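# Push chocolate bar row from steel table onto belt

## Task

Push the whole line of chocolate bars from the steel table onto the white infeed conveyor belt; it is done only when each bar rests flat and entirely on the belt.

## Robot and tools

Robot: two arms, left_arm and right_arm, each ending in a five-finger hand (right_arm has a right hand, left_arm its mirror-image left hand). Each base sits slightly off its nominal spot: left_arm at (+0.035, +0.268, 0) m, right_arm at (+0.038, -0.370, 0) m, both turned only a hair about z. A camera stand stands behind the arms.

Scene frame: origin at table-top height, midway between the nominal bases; +x points out over the table, +y toward left_arm, +z up. Arm names do not match image sides. Reported end_effector_position (metres) and end_effector_quat_wxyz are in this frame and may be a few centimetres off, more at long reach.

Hand point: a point fixed to the palm, 0.05 m in front of it and 0.15 m from the wrist face. Its +z runs along straight fingers, +y out of the palm, +x across the palm away from the thumb for the right hand (toward the thumb for the left). Straight fingertips reach 0.06 to 0.07 m past the point along +z and lie 0.06 m behind it along -y. A wrist bracket on the little-finger side can strike things.

The row of 28 numbers (used by execute_actions and move): left_arm dx, dy, dz, rx, ry, rz; then left hand little, ring, middle, index, thumb_bend, thumb_turn, force_limit, speed; then the same fourteen for right_arm. Always all 28, each in [-1, 1], even if one arm stays still. Pose numbers are offsets, not poses: counted from that arm's current Hand target, along the Hand target's own axes. 1.0 equals 0.6 m of travel or 180 degrees; rx, ry, rz form a single rotation vector. All-zero pose numbers re-request the current Hand target. Finger numbers are targets: +1 open/straight, -1 closed; thumb_turn +1 beside the palm, -1 in front of it. force_limit maps -1..+1 to about 0..10 N at the fingertip (0..15 N for the two thumb motors). speed rises from near zero at -1 to full at +0.48 and stays full above. Every hand number is a command, so to leave a hand unchanged resend the eight numbers of its last executed row (or, before any, its hand_measured plus hand_force_limit and hand_speed).

execute_actions(actions, cameras): actions is a list of actions; each action is a table of up to 15 rows, one per 1/30 s step, and a short table repeats its last row. Every row of an action is measured from the Hand target at that action's start, so repeating an offset keeps moving. Images return only when actions is empty or cameras names them (["all"], specific names, or []).

move(target, speed, blend, blocking, cameras): drives each hand point in a straight line toward the offset in target, one 28-number row, or a list of up to 15 rows all measured from the same starting Hand targets. speed is path top speed in m/s, 0.002 to 4.3 (default 0.25), one value or one per target; rotation is capped at twice that in rad/s. blend (m) rounds corners of a list; 0 stops at each. blocking=false returns after about 0.5 s while the move continues. Paths last 0.5 to 10 s and do not avoid obstacles or the other arm. Avoid paths passing near an arm's own base. The result ends with a move: line (done, off_target, moving, held, fault) and limits such as paced or held.

wait(seconds 0 to 10, cameras) lets time pass with the last commands held. stop(cameras) brakes a running move. zoom_image(camera, region [x0,y0,x1,y1] pixels, max 504 each side) enlarges part of the newest image of cam_high, cam_low, cam_left_wrist or cam_right_wrist. show_instructions shows reference images. finished_scene(scene=1) ends the scene irreversibly.

Results: Hand target is the last commanded pose after clipping; the actual hand often rests 1 to 3 cm (up to 5 cm) short, usually lower, from friction and weight; this is not contact. The next command, even zeros, asks for the target again; send the leftover distance if needed. Orientation commands are clipped to 40 degrees from the measured orientation per step. hand_measured, hand_stopped_by (moving, target, force, stalled, fault) and hand_load_n list six motor values in the finger order above. Joint torques include gravity; joints 3 and 4 wrap at ±28 N m. Joint velocities may read within noise.

Cameras: cam_high and cam_low are fixed; the wrist cams are fisheye, posed from joint readings. Calibrations are approximate.

Cautions: the hands follow poses loosely and an arm pressed against something keeps pushing; to release, command a target back past the hand point. Push bars gently and slowly; do not slam the table, belt or heavy fixed things. Nothing may fall from the table or be left off it. Keep the arms from touching each other. Long stretched or stalled pushes heat motors: MOTOR HOT warns near 85 °C, and at 100 °C that arm goes limp for 30 to 60 s. Loose objects may occasionally get nudged by outside disturbances.

Each tool is called after "Call:" by a JSON object that holds its "op" and its "data", one argument or row to a line.

Reference images:

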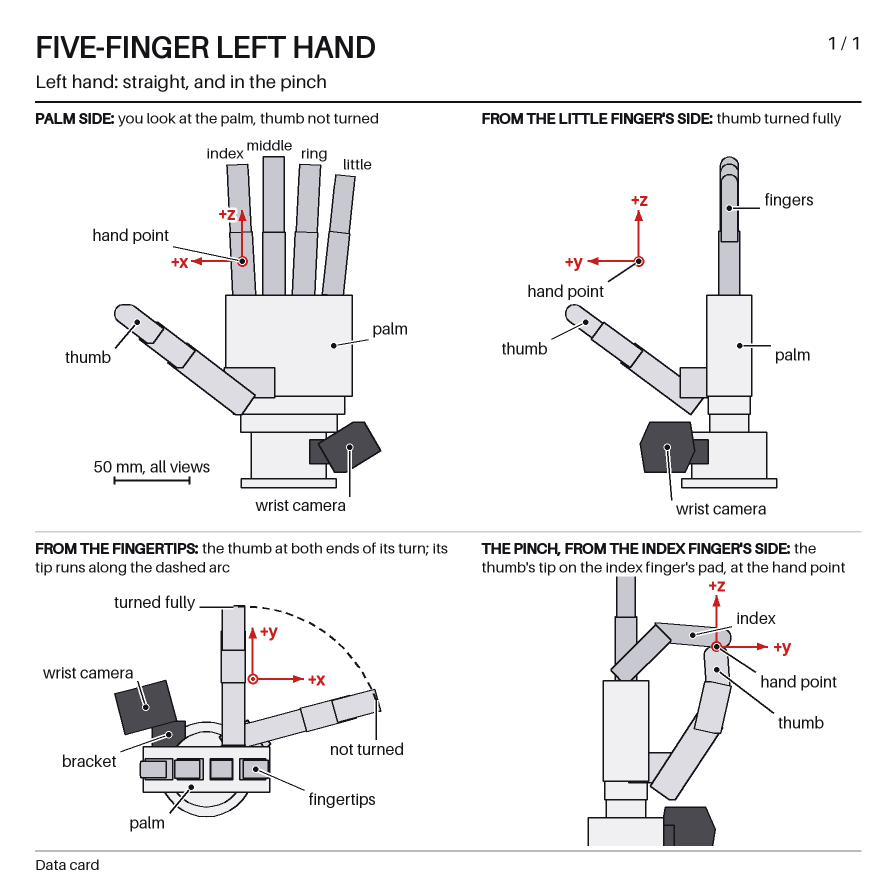

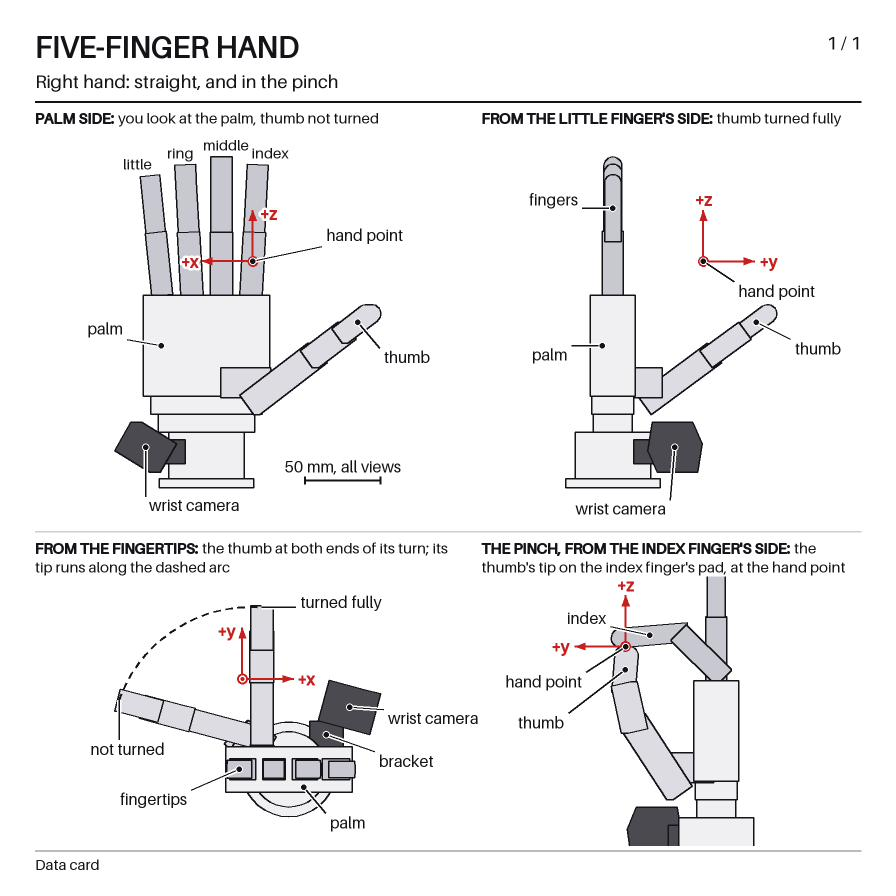

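## Session

Call:
{"op": "execute_actions", "data": {
  "actions": []
}}

Scene clock: 0.00 s.
left_arm: end_effector_position=(+0.6401, +0.2923, +0.2593) hand_measured=(+1.000, +1.000, +1.000, +1.000, +1.000, +1.000) hand_load_n=(+0.0, +0.0, +0.0, +0.0, +0.0, +0.0) hand_stopped_by=(target, target, target, target, target, target) hand_force_limit=0.00 hand_speed=-0.80 end_effector_quat_wxyz=(-0.022, -0.508, +0.776, -0.374) | right_arm: end_effector_position=(+0.4421, -0.1342, +0.2196) hand_measured=(+1.000, +1.000, +1.000, +1.000, +1.000, +1.000) hand_load_n=(+0.0, +0.0, +0.0, +0.0, +0.0, +0.0) hand_stopped_by=(target, target, target, target, target, target) hand_force_limit=0.00 hand_speed=-0.80 end_effector_quat_wxyz=(-0.535, +0.714, -0.448, +0.058)
Joint positions: left_arm=[0.209 1.938 2.022 -1.4 0.733 0.562] | right_arm=[0.215 1.162 0.818 -0.195 -0.608 0.123]
Joint velocities: within noise
Joint torques (N m): no reading
Heat: left arm: hottest shoulder 34 °C; right arm: hottest waist 33 °C.
Hand target: left_arm +0.6454, +0.2936, +0.2691; -0.009, -0.503, +0.777, -0.378 | right_arm +0.4495, -0.1326, +0.2334; -0.544, +0.711, -0.440, +0.067

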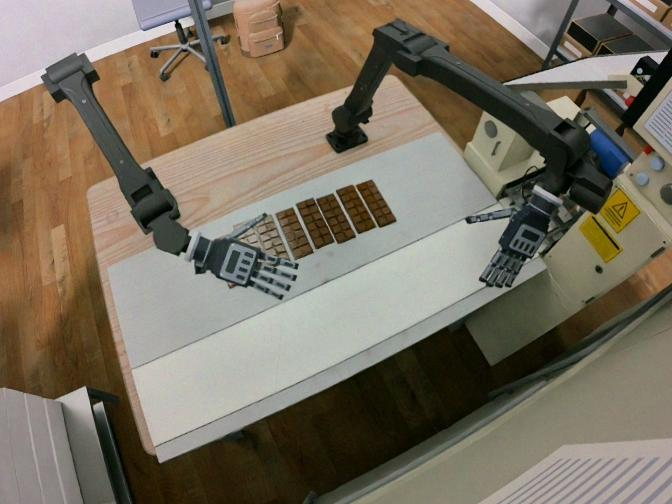

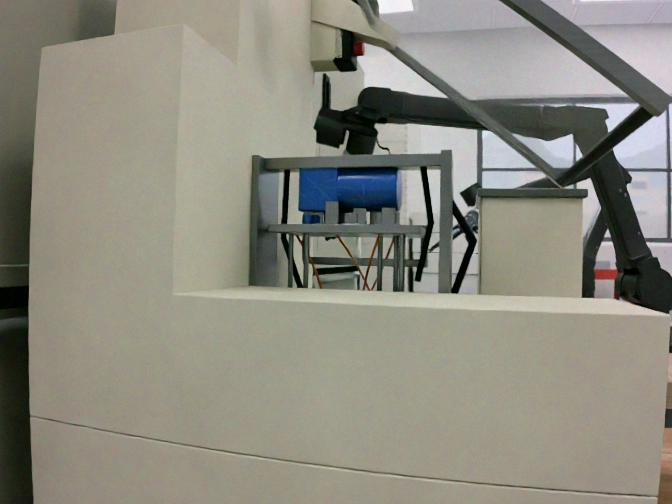

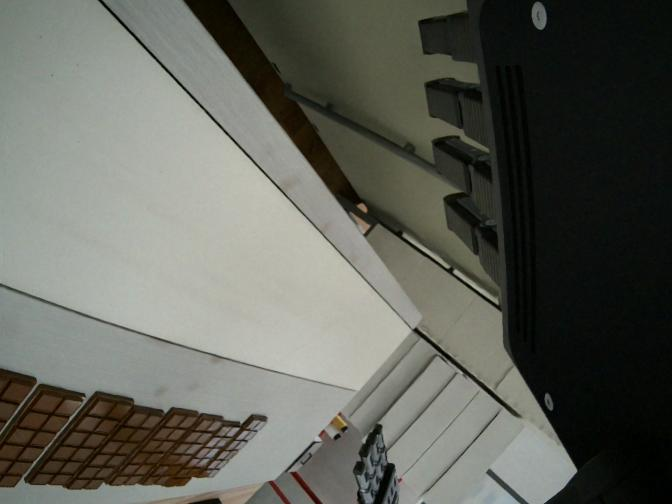

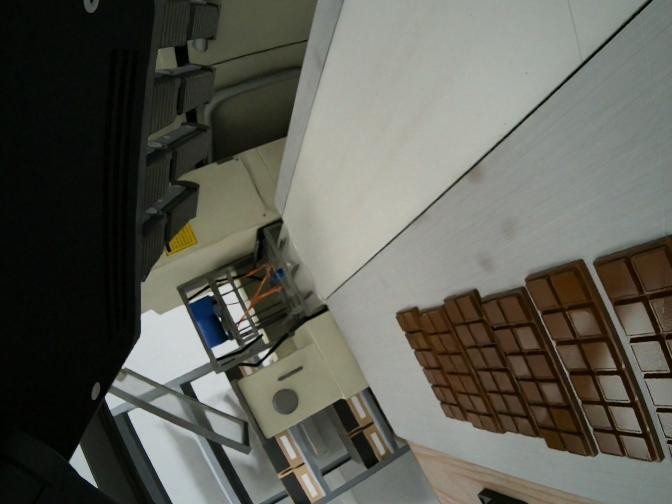

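Call:
{"op": "zoom_image", "data": {
  "camera": "cam_high",
  "region": [200, 160, 420, 325]
}}

Call:
{"op": "zoom_image", "data": {
  "camera": "cam_high",
  "region": [80, 150, 583, 480]
}}

Call:
{"op": "zoom_image", "data": {
  "camera": "cam_right_wrist",
  "region": [300, 160, 672, 504]
}}

Call:
{"op": "zoom_image", "data": {
  "camera": "cam_left_wrist",
  "region": [0, 160, 460, 504]
}}

Scaled by 2.291 from the camera's 672x504 image, which has a finer 960x720 frame.

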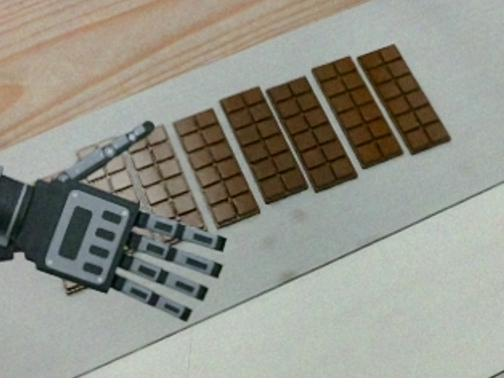

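Scaled by 1.002 from the camera's 672x504 image, which has a finer 960x720 frame.

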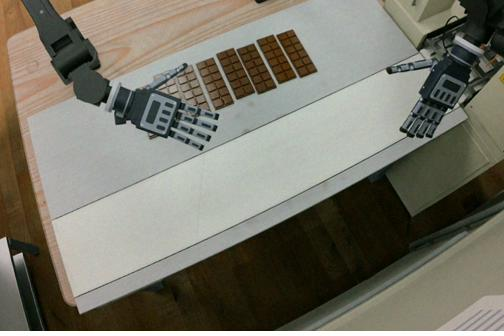

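Scaled by 1.355 from the camera's 672x504 image, which has a finer 960x720 frame.

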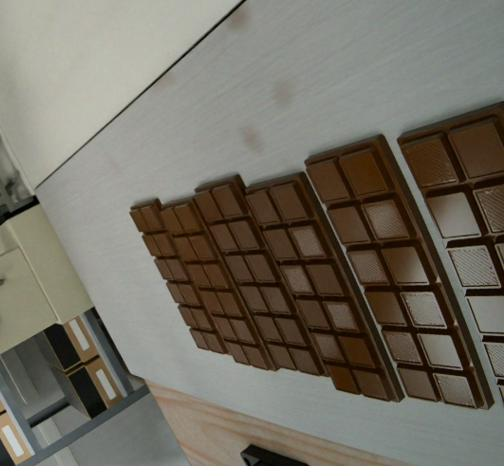

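Scaled by 1.096 from the camera's 672x504 image, which has a finer 960x720 frame.

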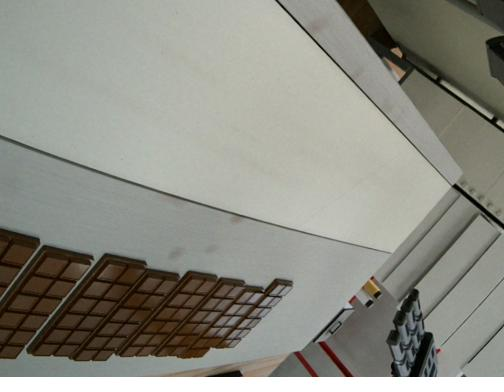

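Call:
{"op": "zoom_image", "data": {
  "camera": "cam_high",
  "region": [100, 320, 340, 480]
}}

Call:
{"op": "zoom_image", "data": {
  "camera": "cam_high",
  "region": [380, 200, 620, 380]
}}

Call:
{"op": "zoom_image", "data": {
  "camera": "cam_left_wrist",
  "region": [220, 220, 460, 420]
}}

Call:
{"op": "zoom_image", "data": {
  "camera": "cam_right_wrist",
  "region": [260, 80, 500, 300]
}}

Scaled by 2.100 from the camera's 672x504 image, which has a finer 960x720 frame.

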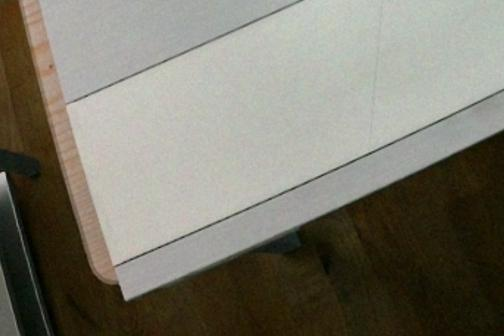

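Scaled by 2.100 from the camera's 672x504 image, which has a finer 960x720 frame.

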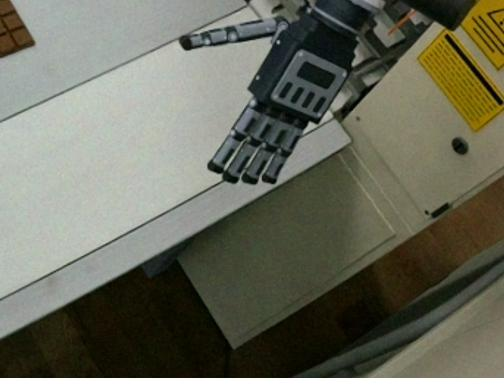

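Scaled by 2.100 from the camera's 672x504 image, which has a finer 960x720 frame.

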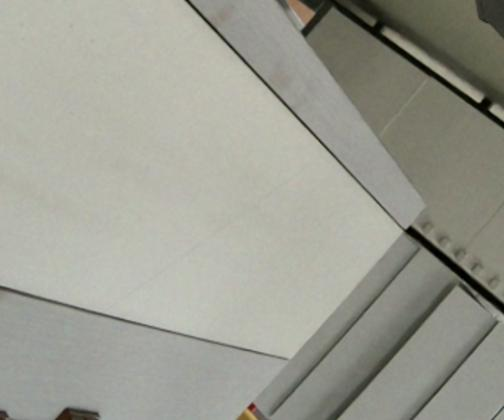

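Scaled by 2.100 from the camera's 672x504 image, which has a finer 960x720 frame.

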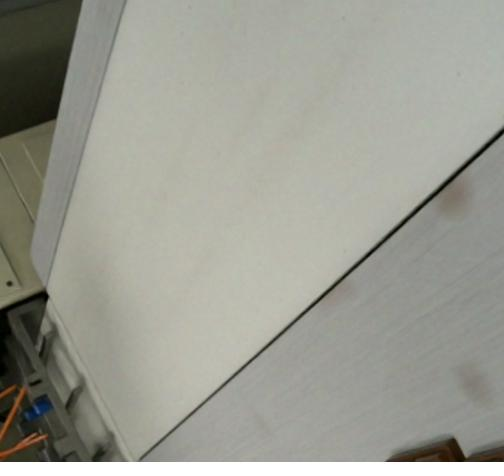

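Call:
{"op": "move", "data": {
  "target": [0.4768, 0.7408, -0.1057, -0.1346, -0.1363, -0.1295, -1, 1, 1, -1, 1, -1, 0, 0.2, -0.439, 0.425, -0.1172, -0.18, 0.1947, 0.1003, -1, 1, 1, -1, 1, -1, 0, 0.2],
  "speed": 0.25,
  "cameras": ["all"]
}}

Scene clock: 214.43 s.
left_arm: end_effector_position=(+0.1353, +0.2039, +0.1727) hand_measured=(-1.000, +1.000, +1.000, -1.000, +1.000, -1.000) hand_load_n=(+0.0, +0.0, +0.0, +0.0, +0.0, +0.0) hand_stopped_by=(target, target, target, target, target, target) hand_force_limit=0.00 hand_speed=0.20 end_effector_quat_wxyz=(+0.023, +0.701, -0.707, +0.089) | right_arm: end_effector_position=(+0.1078, -0.0216, +0.1314) hand_measured=(-1.000, +1.000, +1.000, -1.000, +1.000, -1.000) hand_load_n=(+0.0, +0.0, +0.0, +0.0, +0.0, +0.0) hand_stopped_by=(target, target, target, target, target, target) hand_force_limit=0.00 hand_speed=0.20 end_effector_quat_wxyz=(-0.161, +0.708, -0.683, +0.076)
Joint positions: left_arm=[-0.061 0.628 0.707 -1.552 0.157 -0.02] | right_arm=[1.35 1.12 0.858 -1.108 0.299 1.288]
Joint torques (N m): left_arm=[1.38 1.03 6.97 0.32 0.04 -0.14] | right_arm=[1.03 -5.83 12.71 0.7 0.22 0.18]
Heat: left arm: hottest elbow 41 °C; right arm: hottest elbow 39 °C.
Hand target: left_arm +0.1302, +0.2026, +0.1702; +0.025, +0.702, -0.707, +0.085 | right_arm +0.1094, -0.0038, +0.1500; -0.176, +0.703, -0.685, +0.068
Off the commanded pose: left_arm 0.006 m, 1 deg | right_arm 0.026 m, 2 deg.
move: off_target (right_arm)
camera_calibration:
cam_left_wrist: T_world_to_cam=[[0.959525, -0.235986, 0.153692, -0.113572], [-0.2816, -0.81083, 0.513085, 0.131764], [0.00353746, -0.535598, -0.844466, 0.367303], [0, 0, 0, 1]] pos_world=[0.14478, 0.276764, 0.260024]
cam_right_wrist: T_world_to_cam=[[-0.91161, -0.255793, -0.321773, 0.132375], [-0.384416, 0.807739, 0.44697, 0.0112286], [0.145576, 0.531157, -0.834673, 0.217777], [0, 0, 0, 1]] pos_world=[0.0932877, -0.0908827, 0.219348]

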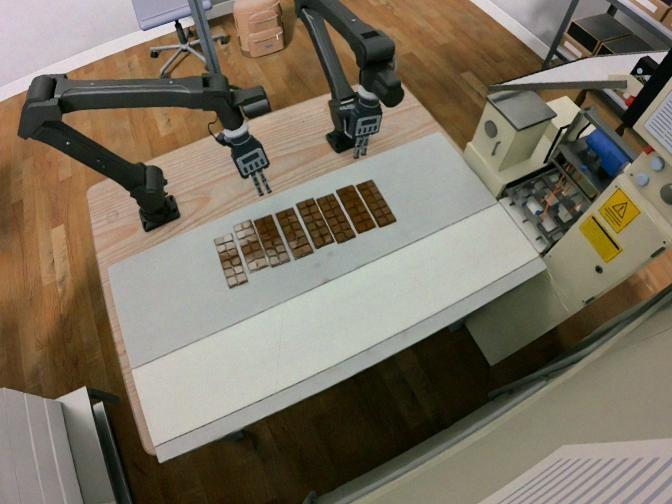

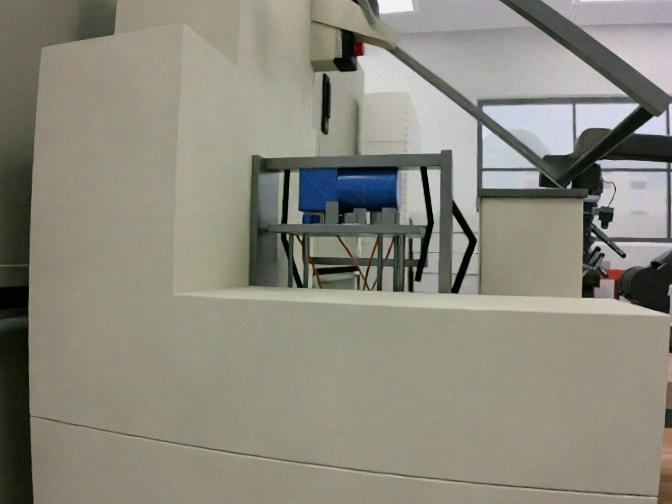

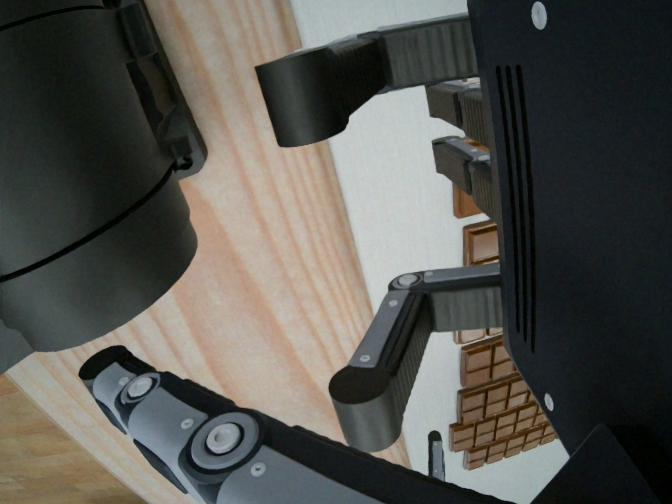

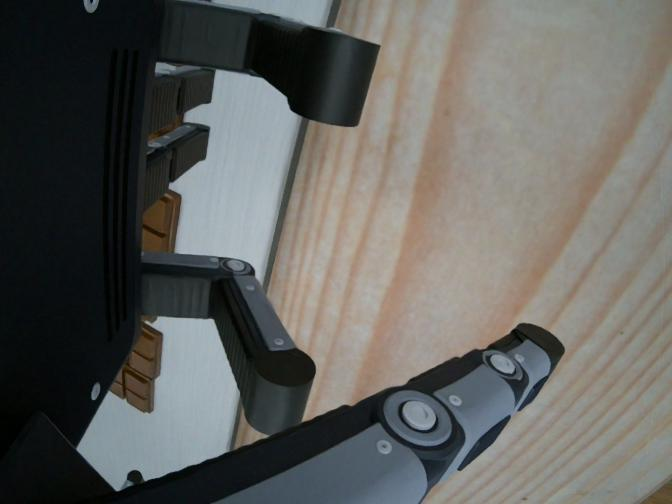

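Call:
{"op": "zoom_image", "data": {
  "camera": "cam_high",
  "region": [200, 80, 420, 300]
}}

Scaled by 2.291 from the camera's 672x504 image, which has a finer 960x720 frame.

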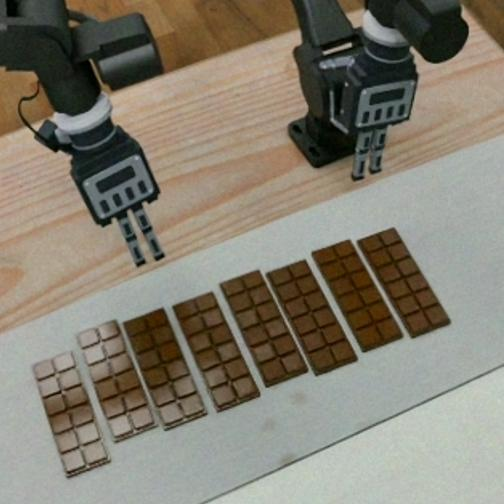

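Call:
{"op": "move", "data": {
  "target": [-0.0282, 0.012, 0.1351, 0, 0, 0, -1, 1, 1, -1, 1, -1, 0, 0.2, -0.0495, 0.0285, 0.0871, 0, 0, 0, -1, 1, 1, -1, 1, -1, 0, 0.2],
  "speed": 0.12,
  "cameras": ["cam_high", "cam_left_wrist", "cam_right_wrist"]
}}

Call:
{"op": "zoom_image", "data": {
  "camera": "cam_high",
  "region": [220, 120, 400, 255]
}}

Scene clock: 252.40 s.
left_arm: end_effector_position=(+0.1311, +0.2039, +0.1638) hand_measured=(-1.000, +1.000, +1.000, -1.000, +1.000, -1.000) hand_load_n=(+0.0, +0.0, -0.5, +0.0, +0.0, +0.0) hand_stopped_by=(target, target, target, target, target, target) hand_force_limit=0.00 hand_speed=0.20 end_effector_quat_wxyz=(+0.028, +0.702, -0.707, +0.084) | right_arm: end_effector_position=(+0.1074, -0.0119, +0.1171) hand_measured=(-1.000, +1.000, +1.000, -1.000, +1.000, -1.000) hand_load_n=(+0.0, +0.0, +0.0, +0.5, +0.0, +0.0) hand_stopped_by=(target, target, target, target, target, target) hand_force_limit=0.00 hand_speed=0.20 end_effector_quat_wxyz=(-0.156, +0.709, -0.683, +0.080)
Joint positions: left_arm=[-0.061 0.625 0.681 -1.545 0.157 -0.021] | right_arm=[1.358 1.169 0.858 -1.074 0.3 1.297]
Joint torques (N m): left_arm=[2.14 1.79 8.59 0.4 0.16 -0.05] | right_arm=[1.08 -6.65 11.7 1.39 0.22 0.21]
Heat: left arm: hottest elbow 38 °C; right arm: hottest elbow 41 °C.
Hand target: left_arm +0.1332, +0.2039, +0.1682; +0.025, +0.702, -0.707, +0.087 (not the last commanded pose) | right_arm +0.1092, +0.0083, +0.1332; -0.176, +0.704, -0.685, +0.068 (not the last commanded pose)
Off the commanded pose: left_arm 0.077 m, 0 deg | right_arm 0.049 m, 3 deg.
move: held (left_arm; a check stopped the path), off_target (right_arm; braked when a check withheld steps of left_arm); limits=held
pose unreachable (left arm): on one or more control steps of this call, first in action 0 (counted from 0), this arm could not follow its commanded pose, so it was not sent that pose on those steps. It may still have moved: this result reports where it is.
cause: moving toward the commanded pose would bring two parts of the arm too close to each other (joints 3 (elbow) to 6 (wrist roll) lie between them).
camera_calibration:
cam_left_wrist: T_world_to_cam=[[0.962063, -0.235291, 0.138103, -0.106035], [-0.272654, -0.811171, 0.51736, 0.133322], [-0.00970512, -0.535388, -0.844551, 0.361544], [0, 0, 0, 1]] pos_world=[0.141872, 0.276764, 0.251011]
cam_right_wrist: T_world_to_cam=[[-0.912614, -0.259239, -0.316119, 0.129307], [-0.382776, 0.813418, 0.437988, 0.0105137], [0.143594, 0.520716, -0.841567, 0.2016], [0, 0, 0, 1]] pos_world=[0.0930831, -0.0800069, 0.205931]
Images, in order (width x height): cam_high 672x504, cam_left_wrist 672x504, cam_right_wrist 672x504.

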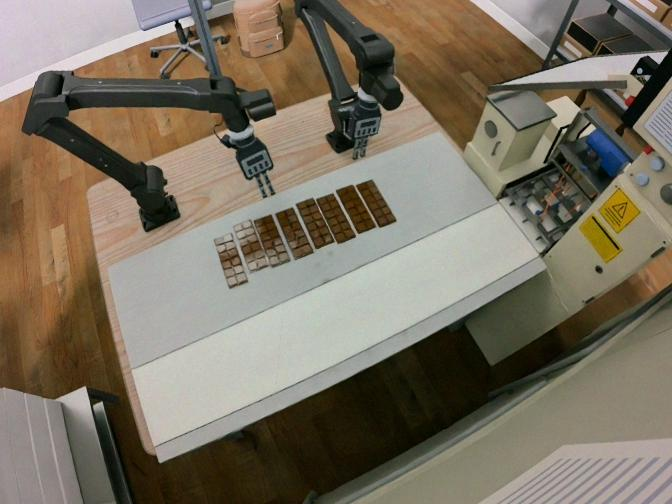

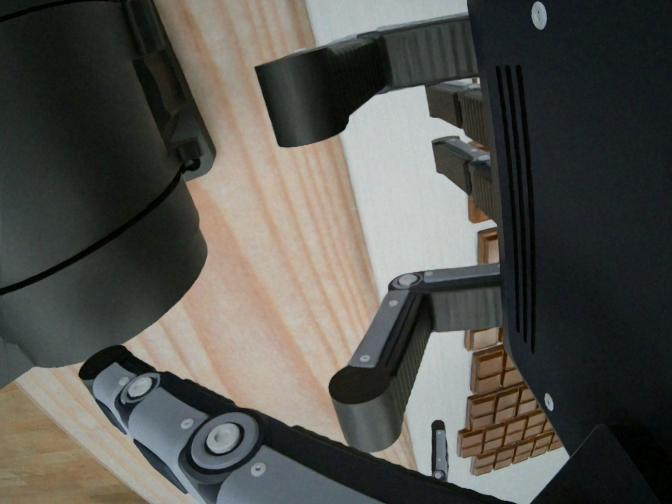

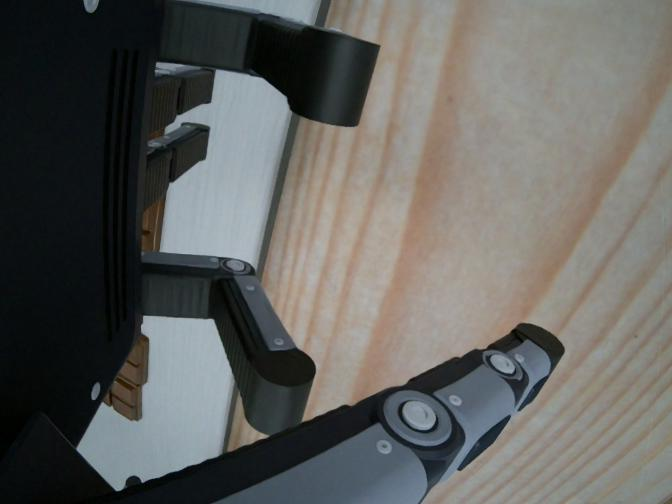

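Scaled by 2.800 from the camera's 672x504 image, which has a finer 960x720 frame.

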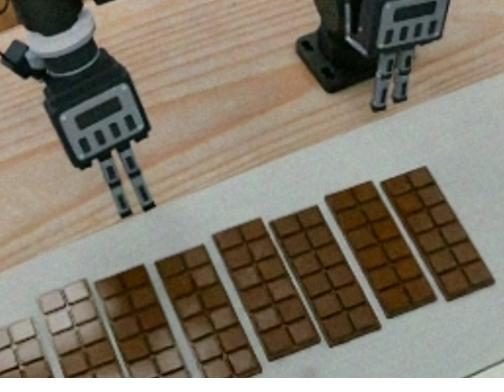

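Call:
{"op": "move", "data": {
  "target": [
    [-0.0035, -0.0792, -0.0105, -0.1372, 0, -0.0217, -1, 1, 1, -1, 1, -1, 0, 0.2, -0.0218, -0.1015, -0.013, -0.2195, 0, 0.0348, -1, 1, 1, -1, 1, -1, 0, 0.2],
    [-0.0192, -0.0703, 0.0878, -0.1372, 0, -0.0217, -1, 1, 1, -1, 1, -1, 0, 0.2, -0.0132, -0.0813, 0.0413, -0.2195, 0, 0.0348, -1, 1, 1, -1, 1, -1, 0, 0.2]
  ],
  "speed": 0.2,
  "blend": 0.02,
  "cameras": ["cam_high", "cam_left_wrist", "cam_right_wrist"]
}}

Call:
{"op": "zoom_image", "data": {
  "camera": "cam_high",
  "region": [220, 120, 400, 255]
}}

Scene clock: 332.27 s.
left_arm: end_effector_position=(+0.1817, +0.2051, +0.1228) hand_measured=(-1.000, +1.000, +1.000, -1.000, +1.000, -1.000) hand_load_n=(+0.0, +0.0, +0.0, +0.0, +0.0, -0.5) hand_stopped_by=(target, target, target, target, target, target) hand_force_limit=0.00 hand_speed=0.20 end_effector_quat_wxyz=(+0.171, +0.704, -0.686, -0.065) | right_arm: end_effector_position=(+0.1593, +0.0181, +0.1296) hand_measured=(-1.000, +1.000, +1.000, -1.000, +1.000, -1.000) hand_load_n=(+0.0, +0.0, +0.0, +0.0, +0.0, +0.0) hand_stopped_by=(target, target, target, target, target, target) hand_force_limit=0.00 hand_speed=0.20 end_effector_quat_wxyz=(+0.071, +0.682, -0.707, -0.175)
Joint positions: left_arm=[-0.05 1.185 0.76 -1.481 0.157 -0.01] | right_arm=[0.93 1.505 1.09 -1.242 -0.37 0.956]
Joint torques (N m): left_arm=[2.84 -2.26 5.56 0.06 0.22 0.05] | right_arm=[-0.03 -11.16 7.73 0.75 -0.52 -0.06]
Heat: left arm: hottest elbow 38 °C; right arm: hottest elbow 41 °C.
Hand target: left_arm +0.1799, +0.2069, +0.1183; +0.178, +0.704, -0.685, -0.067 | right_arm +0.1630, +0.0199, +0.1278; +0.068, +0.684, -0.704, -0.177
Off the commanded pose: left_arm 0.005 m, 1 deg | right_arm 0.004 m, 1 deg.
move: done
camera_calibration:
cam_left_wrist: T_world_to_cam=[[0.935886, -0.234973, -0.262499, -0.0949841], [-0.0418793, -0.81401, 0.57934, 0.120421], [-0.349806, -0.531202, -0.77166, 0.380011], [0, 0, 0, 1]] pos_world=[0.226868, 0.277568, 0.198542]
cam_right_wrist: T_world_to_cam=[[-0.915548, -0.231785, 0.328706, 0.104868], [0.0140696, 0.798295, 0.602102, -0.0836835], [-0.401962, 0.555878, -0.727617, 0.260542], [0, 0, 0, 1]] pos_world=[0.201917, -0.0537183, 0.20549]
Images, in order (width x height): cam_high 672x504, cam_left_wrist 672x504, cam_right_wrist 672x504.

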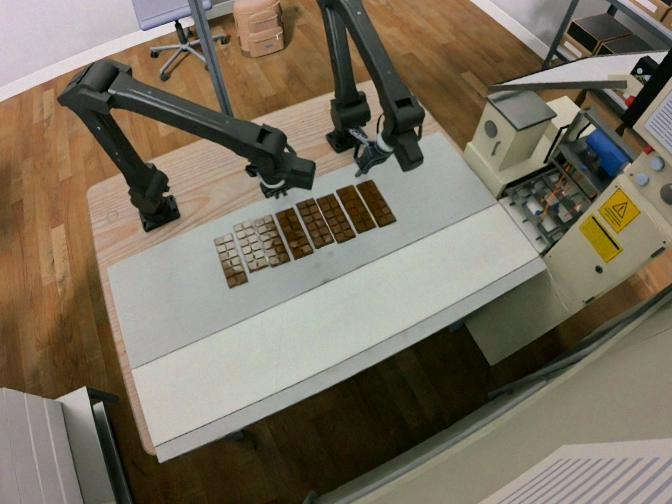

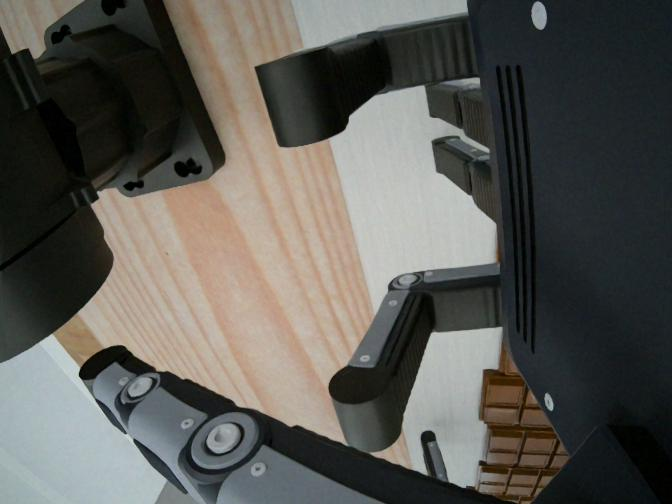

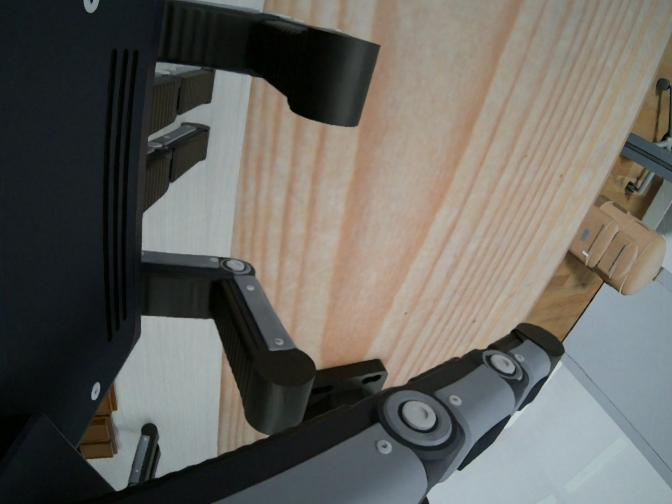

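Scaled by 2.800 from the camera's 672x504 image, which has a finer 960x720 frame.

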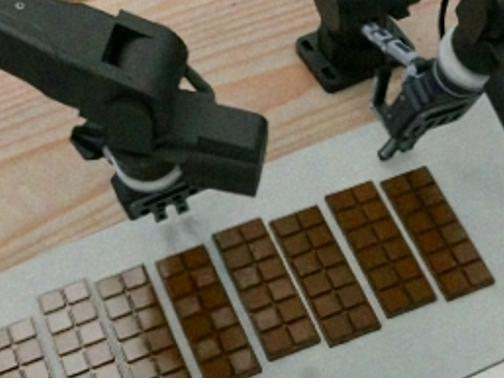

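Call:
{"op": "zoom_image", "data": {
  "camera": "cam_high",
  "region": [335, 130, 415, 190]
}}

Call:
{"op": "zoom_image", "data": {
  "camera": "cam_high",
  "region": [240, 165, 320, 225]
}}

Scaled by 6.300 from the camera's 672x504 image, which has a finer 960x720 frame.

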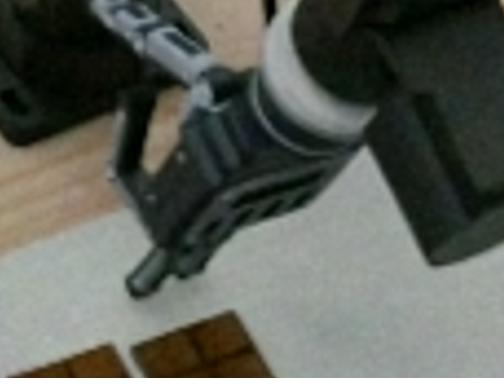

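Scaled by 6.300 from the camera's 672x504 image, which has a finer 960x720 frame.

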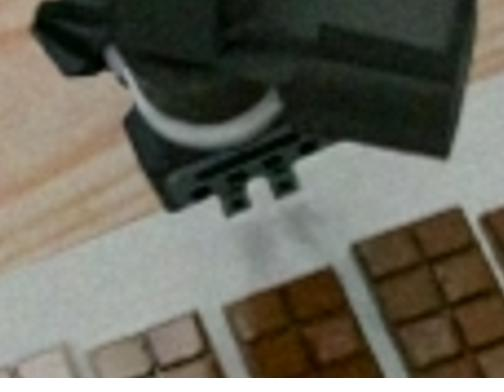

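Call:
{"op": "move", "data": {
  "target": [-0.0008, -0.0137, 0.038, 0, 0, 0, -1, 1, 1, -1, 1, -1, 0, 0.2, 0.022, -0.0165, 0.0425, 0, 0, 0, -1, 1, 1, -1, 1, -1, 0, 0.2],
  "speed": 0.1,
  "cameras": ["cam_high"]
}}

Call:
{"op": "zoom_image", "data": {
  "camera": "cam_high",
  "region": [240, 165, 320, 225]
}}

Call:
{"op": "zoom_image", "data": {
  "camera": "cam_high",
  "region": [335, 140, 415, 200]
}}

Scene clock: 348.77 s.
left_arm: end_effector_position=(+0.1841, +0.2045, +0.1166) hand_measured=(-1.000, +1.000, +1.000, -1.000, +1.000, -1.000) hand_load_n=(+0.0, +0.0, -9.0, +0.0, -0.5, +0.0) hand_stopped_by=(target, target, target, target, target, target) hand_force_limit=0.00 hand_speed=0.20 end_effector_quat_wxyz=(+0.169, +0.705, -0.687, -0.059) | right_arm: end_effector_position=(+0.1610, +0.0157, +0.1191) hand_measured=(-1.000, +1.000, +1.000, -1.000, +1.000, -1.000) hand_load_n=(+0.0, +0.0, -5.0, +0.0, +0.0, +0.0) hand_stopped_by=(target, target, target, target, target, target) hand_force_limit=0.00 hand_speed=0.20 end_effector_quat_wxyz=(+0.061, +0.683, -0.704, -0.185)
Joint positions: left_arm=[-0.05 1.19 0.75 -1.454 0.16 -0.01] | right_arm=[0.917 1.505 1.054 -1.189 -0.386 0.94]
Joint torques (N m): left_arm=[2.08 -0.56 3.23 1.87 0.22 -0.04] | right_arm=[0.09 -9.52 5.15 1.59 0.04 -0.04]
Heat: left arm: hottest elbow 37 °C; right arm: hottest elbow 40 °C.
Hand target: left_arm +0.1800, +0.2038, +0.0943; +0.178, +0.704, -0.685, -0.067 | right_arm +0.1630, +0.0109, +0.0989; +0.068, +0.684, -0.704, -0.177
Off the commanded pose: left_arm 0.023 m, 1 deg | right_arm 0.021 m, 1 deg.
move: off_target (left_arm, right_arm)
Images, in order (width x height): cam_high 672x504.

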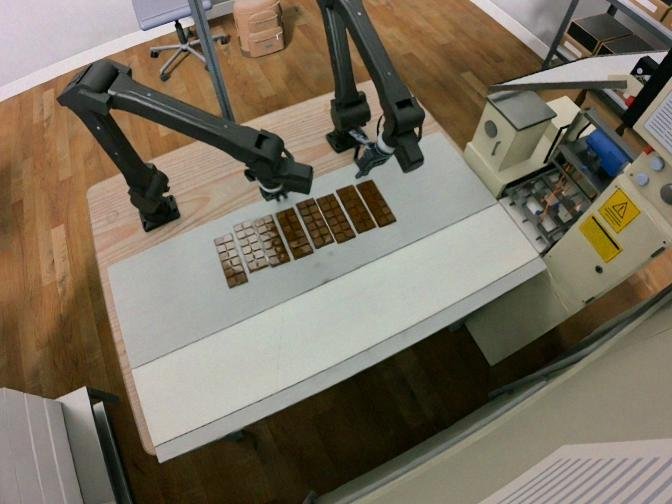

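Scaled by 6.300 from the camera's 672x504 image, which has a finer 960x720 frame.

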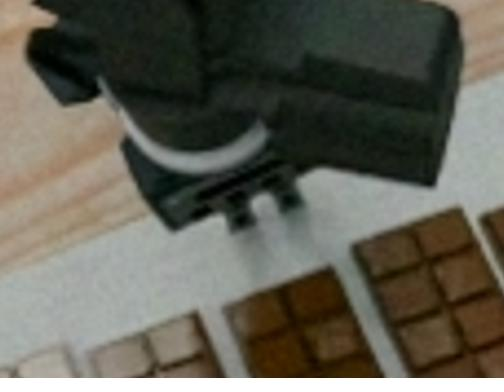

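Scaled by 6.300 from the camera's 672x504 image, which has a finer 960x720 frame.

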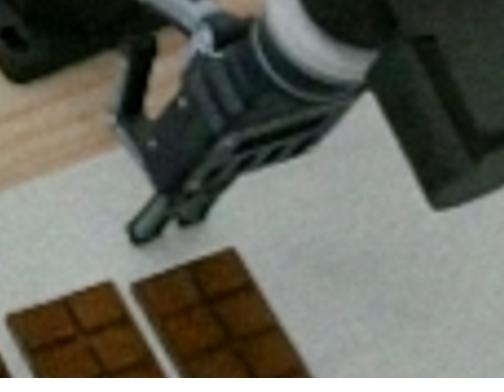

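Call:
{"op": "move", "data": {
  "target": [0.0061, 0.0141, -0.0382, 0, 0, 0, -1, 1, 1, -1, 1, -1, 0, 0.2, -0.0054, 0.0125, -0.034, 0, 0, 0, -1, 1, 1, -1, 1, -1, 0, 0.2],
  "speed": 0.1,
  "cameras": ["cam_high"]
}}

Call:
{"op": "zoom_image", "data": {
  "camera": "cam_high",
  "region": [240, 165, 320, 225]
}}

Call:
{"op": "zoom_image", "data": {
  "camera": "cam_high",
  "region": [335, 140, 415, 200]
}}

Scene clock: 357.97 s.
left_arm: end_effector_position=(+0.1820, +0.2045, +0.1179) hand_measured=(-1.000, +1.000, +1.000, -1.000, +1.000, -1.000) hand_load_n=(+0.0, +0.0, +0.0, +0.5, +0.0, +0.0) hand_stopped_by=(target, target, target, target, target, target) hand_force_limit=0.00 hand_speed=0.20 end_effector_quat_wxyz=(+0.172, +0.705, -0.686, -0.062) | right_arm: end_effector_position=(+0.1599, +0.0142, +0.1201) hand_measured=(-1.000, +1.000, +1.000, -1.000, +1.000, -1.000) hand_load_n=(+0.0, +0.0, -1.0, +0.0, +0.0, -0.5) hand_stopped_by=(target, target, target, target, target, target) hand_force_limit=0.00 hand_speed=0.20 end_effector_quat_wxyz=(+0.064, +0.682, -0.704, -0.184)
Joint positions: left_arm=[-0.05 1.19 0.75 -1.463 0.16 -0.01] | right_arm=[0.917 1.502 1.054 -1.198 -0.386 0.94]
Joint torques (N m): left_arm=[1.96 -2.61 6.3 -0.53 0.24 -0.06] | right_arm=[0.09 -11.46 8.08 -0.18 0.05 -0.04]
Heat: left arm: hottest elbow 37 °C; right arm: hottest elbow 39 °C.
Hand target: left_arm +0.1798, +0.2038, +0.1189; +0.178, +0.704, -0.685, -0.067 | right_arm +0.1631, +0.0109, +0.1209; +0.068, +0.684, -0.704, -0.177
Off the commanded pose: left_arm 0.002 m, 1 deg | right_arm 0.005 m, 1 deg.
move: done
Images, in order (width x height): cam_high 672x504.

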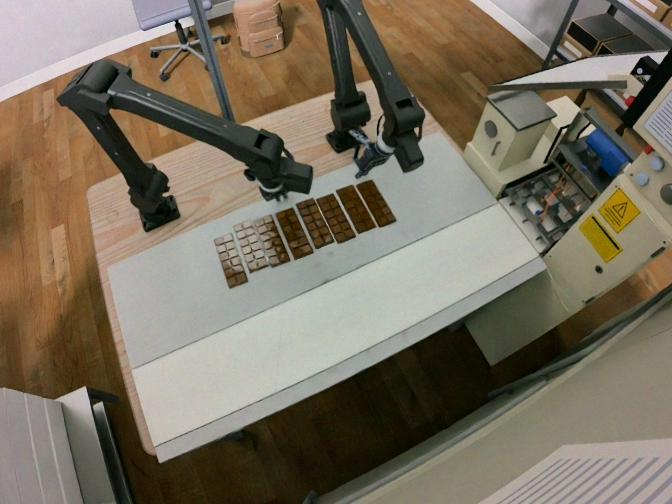

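Scaled by 6.300 from the camera's 672x504 image, which has a finer 960x720 frame.

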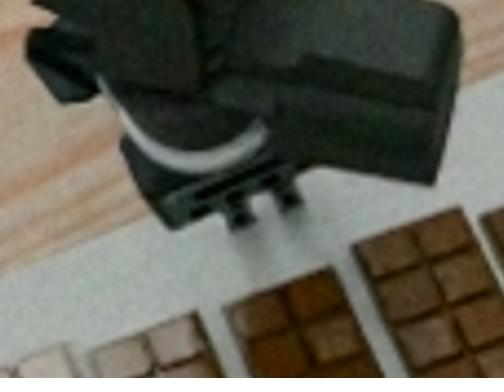

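Scaled by 6.300 from the camera's 672x504 image, which has a finer 960x720 frame.

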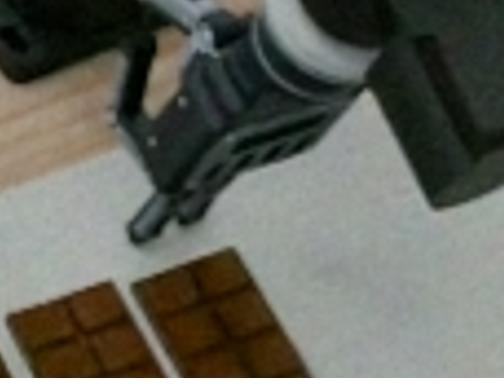

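Call:
{"op": "move", "data": {
  "target": [
    [0.0105, -0.0122, -0.0048, 0, 0, 0, -1, 1, 1, -1, 1, -1, 0, 0.2, 0.0185, -0.0097, -0.0102, 0, 0, 0, -1, 1, 1, -1, 1, -1, 0, 0.2],
    [0.0205, -0.1875, -0.0678, 0, 0, 0, -1, 1, 1, -1, 1, -1, 0, 0.2, 0.0088, -0.1818, -0.0722, 0, 0, 0, -1, 1, 1, -1, 1, -1, 0, 0.2]
  ],
  "speed": [0.03, 0.08],
  "blend": [0.004, 0],
  "cameras": ["cam_high", "cam_left_wrist", "cam_right_wrist"]
}}

Call:
{"op": "zoom_image", "data": {
  "camera": "cam_high",
  "region": [200, 150, 420, 315]
}}

Scene clock: 387.63 s.
left_arm: end_effector_position=(+0.2712, +0.2002, +0.1195) hand_measured=(-1.000, +1.000, +1.000, -1.000, +1.000, -1.000) hand_load_n=(+0.0, -0.5, -5.5, +0.0, +0.0, +0.0) hand_stopped_by=(target, target, target, target, target, target) hand_force_limit=0.00 hand_speed=0.20 end_effector_quat_wxyz=(+0.199, +0.702, -0.678, -0.087) | right_arm: end_effector_position=(+0.2605, -0.0078, +0.1201) hand_measured=(-1.000, +1.000, +1.000, -1.000, +1.000, -1.000) hand_load_n=(+0.0, -1.0, -2.5, +0.5, -0.5, +0.0) hand_stopped_by=(target, target, target, target, target, target) hand_force_limit=0.00 hand_speed=0.20 end_effector_quat_wxyz=(+0.084, +0.680, -0.705, -0.183)
Joint positions: left_arm=[-0.056 1.487 1 -1.49 0.17 -0.016] | right_arm=[0.712 1.671 1.251 -1.346 -0.358 0.718]
Joint torques (N m): left_arm=[1.61 -5.19 10.13 0.69 0.05 -0.1] | right_arm=[-0.44 -12.75 11.07 0.42 0.08 -0.06]
Heat: left arm: hottest elbow 37 °C; right arm: hottest elbow 37 °C.
Hand target: left_arm +0.2999, +0.1980, +0.1200; +0.178, +0.704, -0.685, -0.067 | right_arm +0.2798, -0.0013, +0.1229; +0.068, +0.684, -0.704, -0.177
Off the commanded pose: left_arm 0.029 m, 3 deg | right_arm 0.021 m, 2 deg.
move: off_target (left_arm, right_arm)
camera_calibration:
cam_left_wrist: T_world_to_cam=[[0.915483, -0.233745, -0.327497, -0.167609], [0.00373238, -0.808979, 0.587826, 0.10762], [-0.40234, -0.539367, -0.739734, 0.418227], [0, 0, 0, 1]] pos_world=[0.321311, 0.273462, 0.191223]
cam_right_wrist: T_world_to_cam=[[-0.904386, -0.232954, 0.357517, 0.188196], [0.0300282, 0.801013, 0.597893, -0.0623957], [-0.425658, 0.551461, -0.71743, 0.31362], [0, 0, 0, 1]] pos_world=[0.30557, -0.0791284, 0.195023]
Images, in order (width x height): cam_high 672x504, cam_left_wrist 672x504, cam_right_wrist 672x504.

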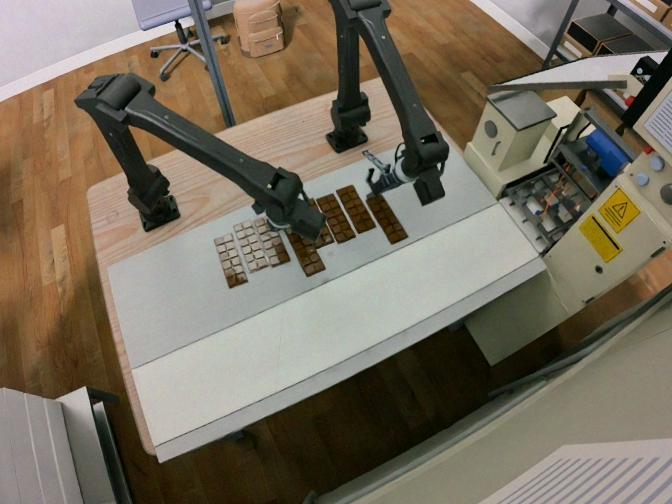

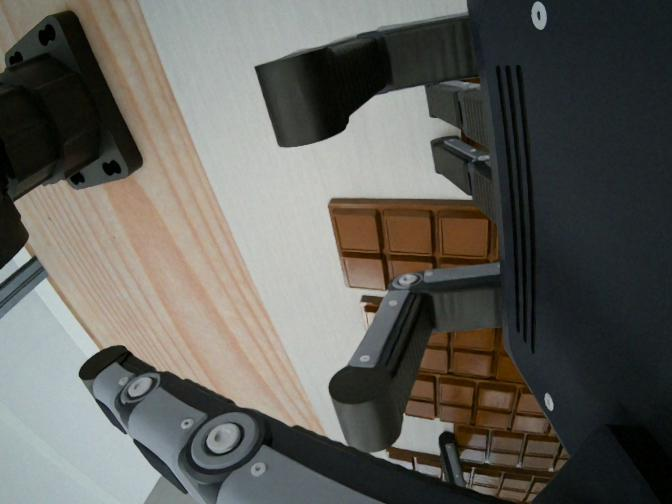

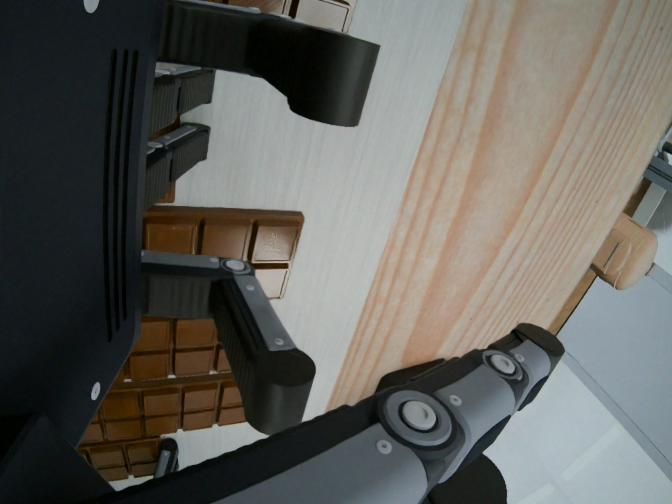

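Scaled by 2.291 from the camera's 672x504 image, which has a finer 960x720 frame.

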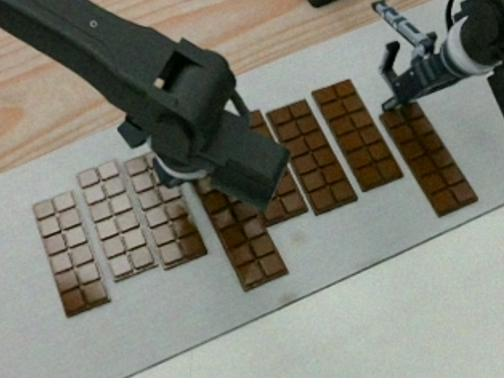

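Call:
{"op": "zoom_image", "data": {
  "camera": "cam_high",
  "region": [255, 195, 345, 285]
}}

Call:
{"op": "zoom_image", "data": {
  "camera": "cam_high",
  "region": [355, 170, 425, 250]
}}

Call:
{"op": "zoom_image", "data": {
  "camera": "cam_right_wrist",
  "region": [100, 0, 350, 250]
}}

Scaled by 5.600 from the camera's 672x504 image, which has a finer 960x720 frame.

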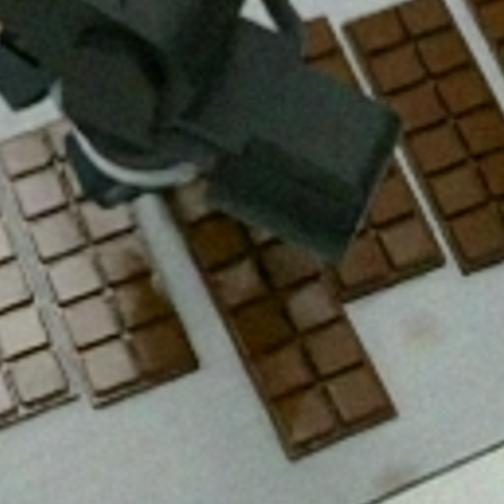

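Scaled by 6.300 from the camera's 672x504 image, which has a finer 960x720 frame.

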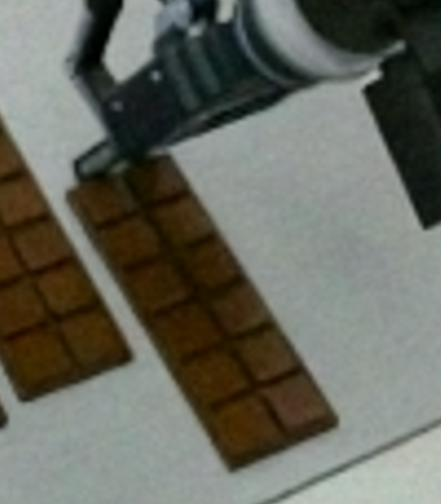

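Scaled by 2.016 from the camera's 672x504 image, which has a finer 960x720 frame.

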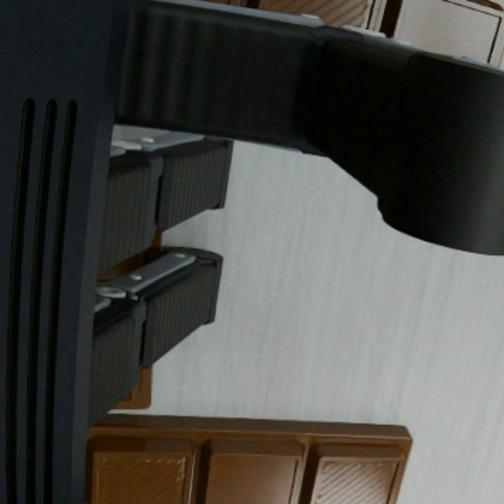

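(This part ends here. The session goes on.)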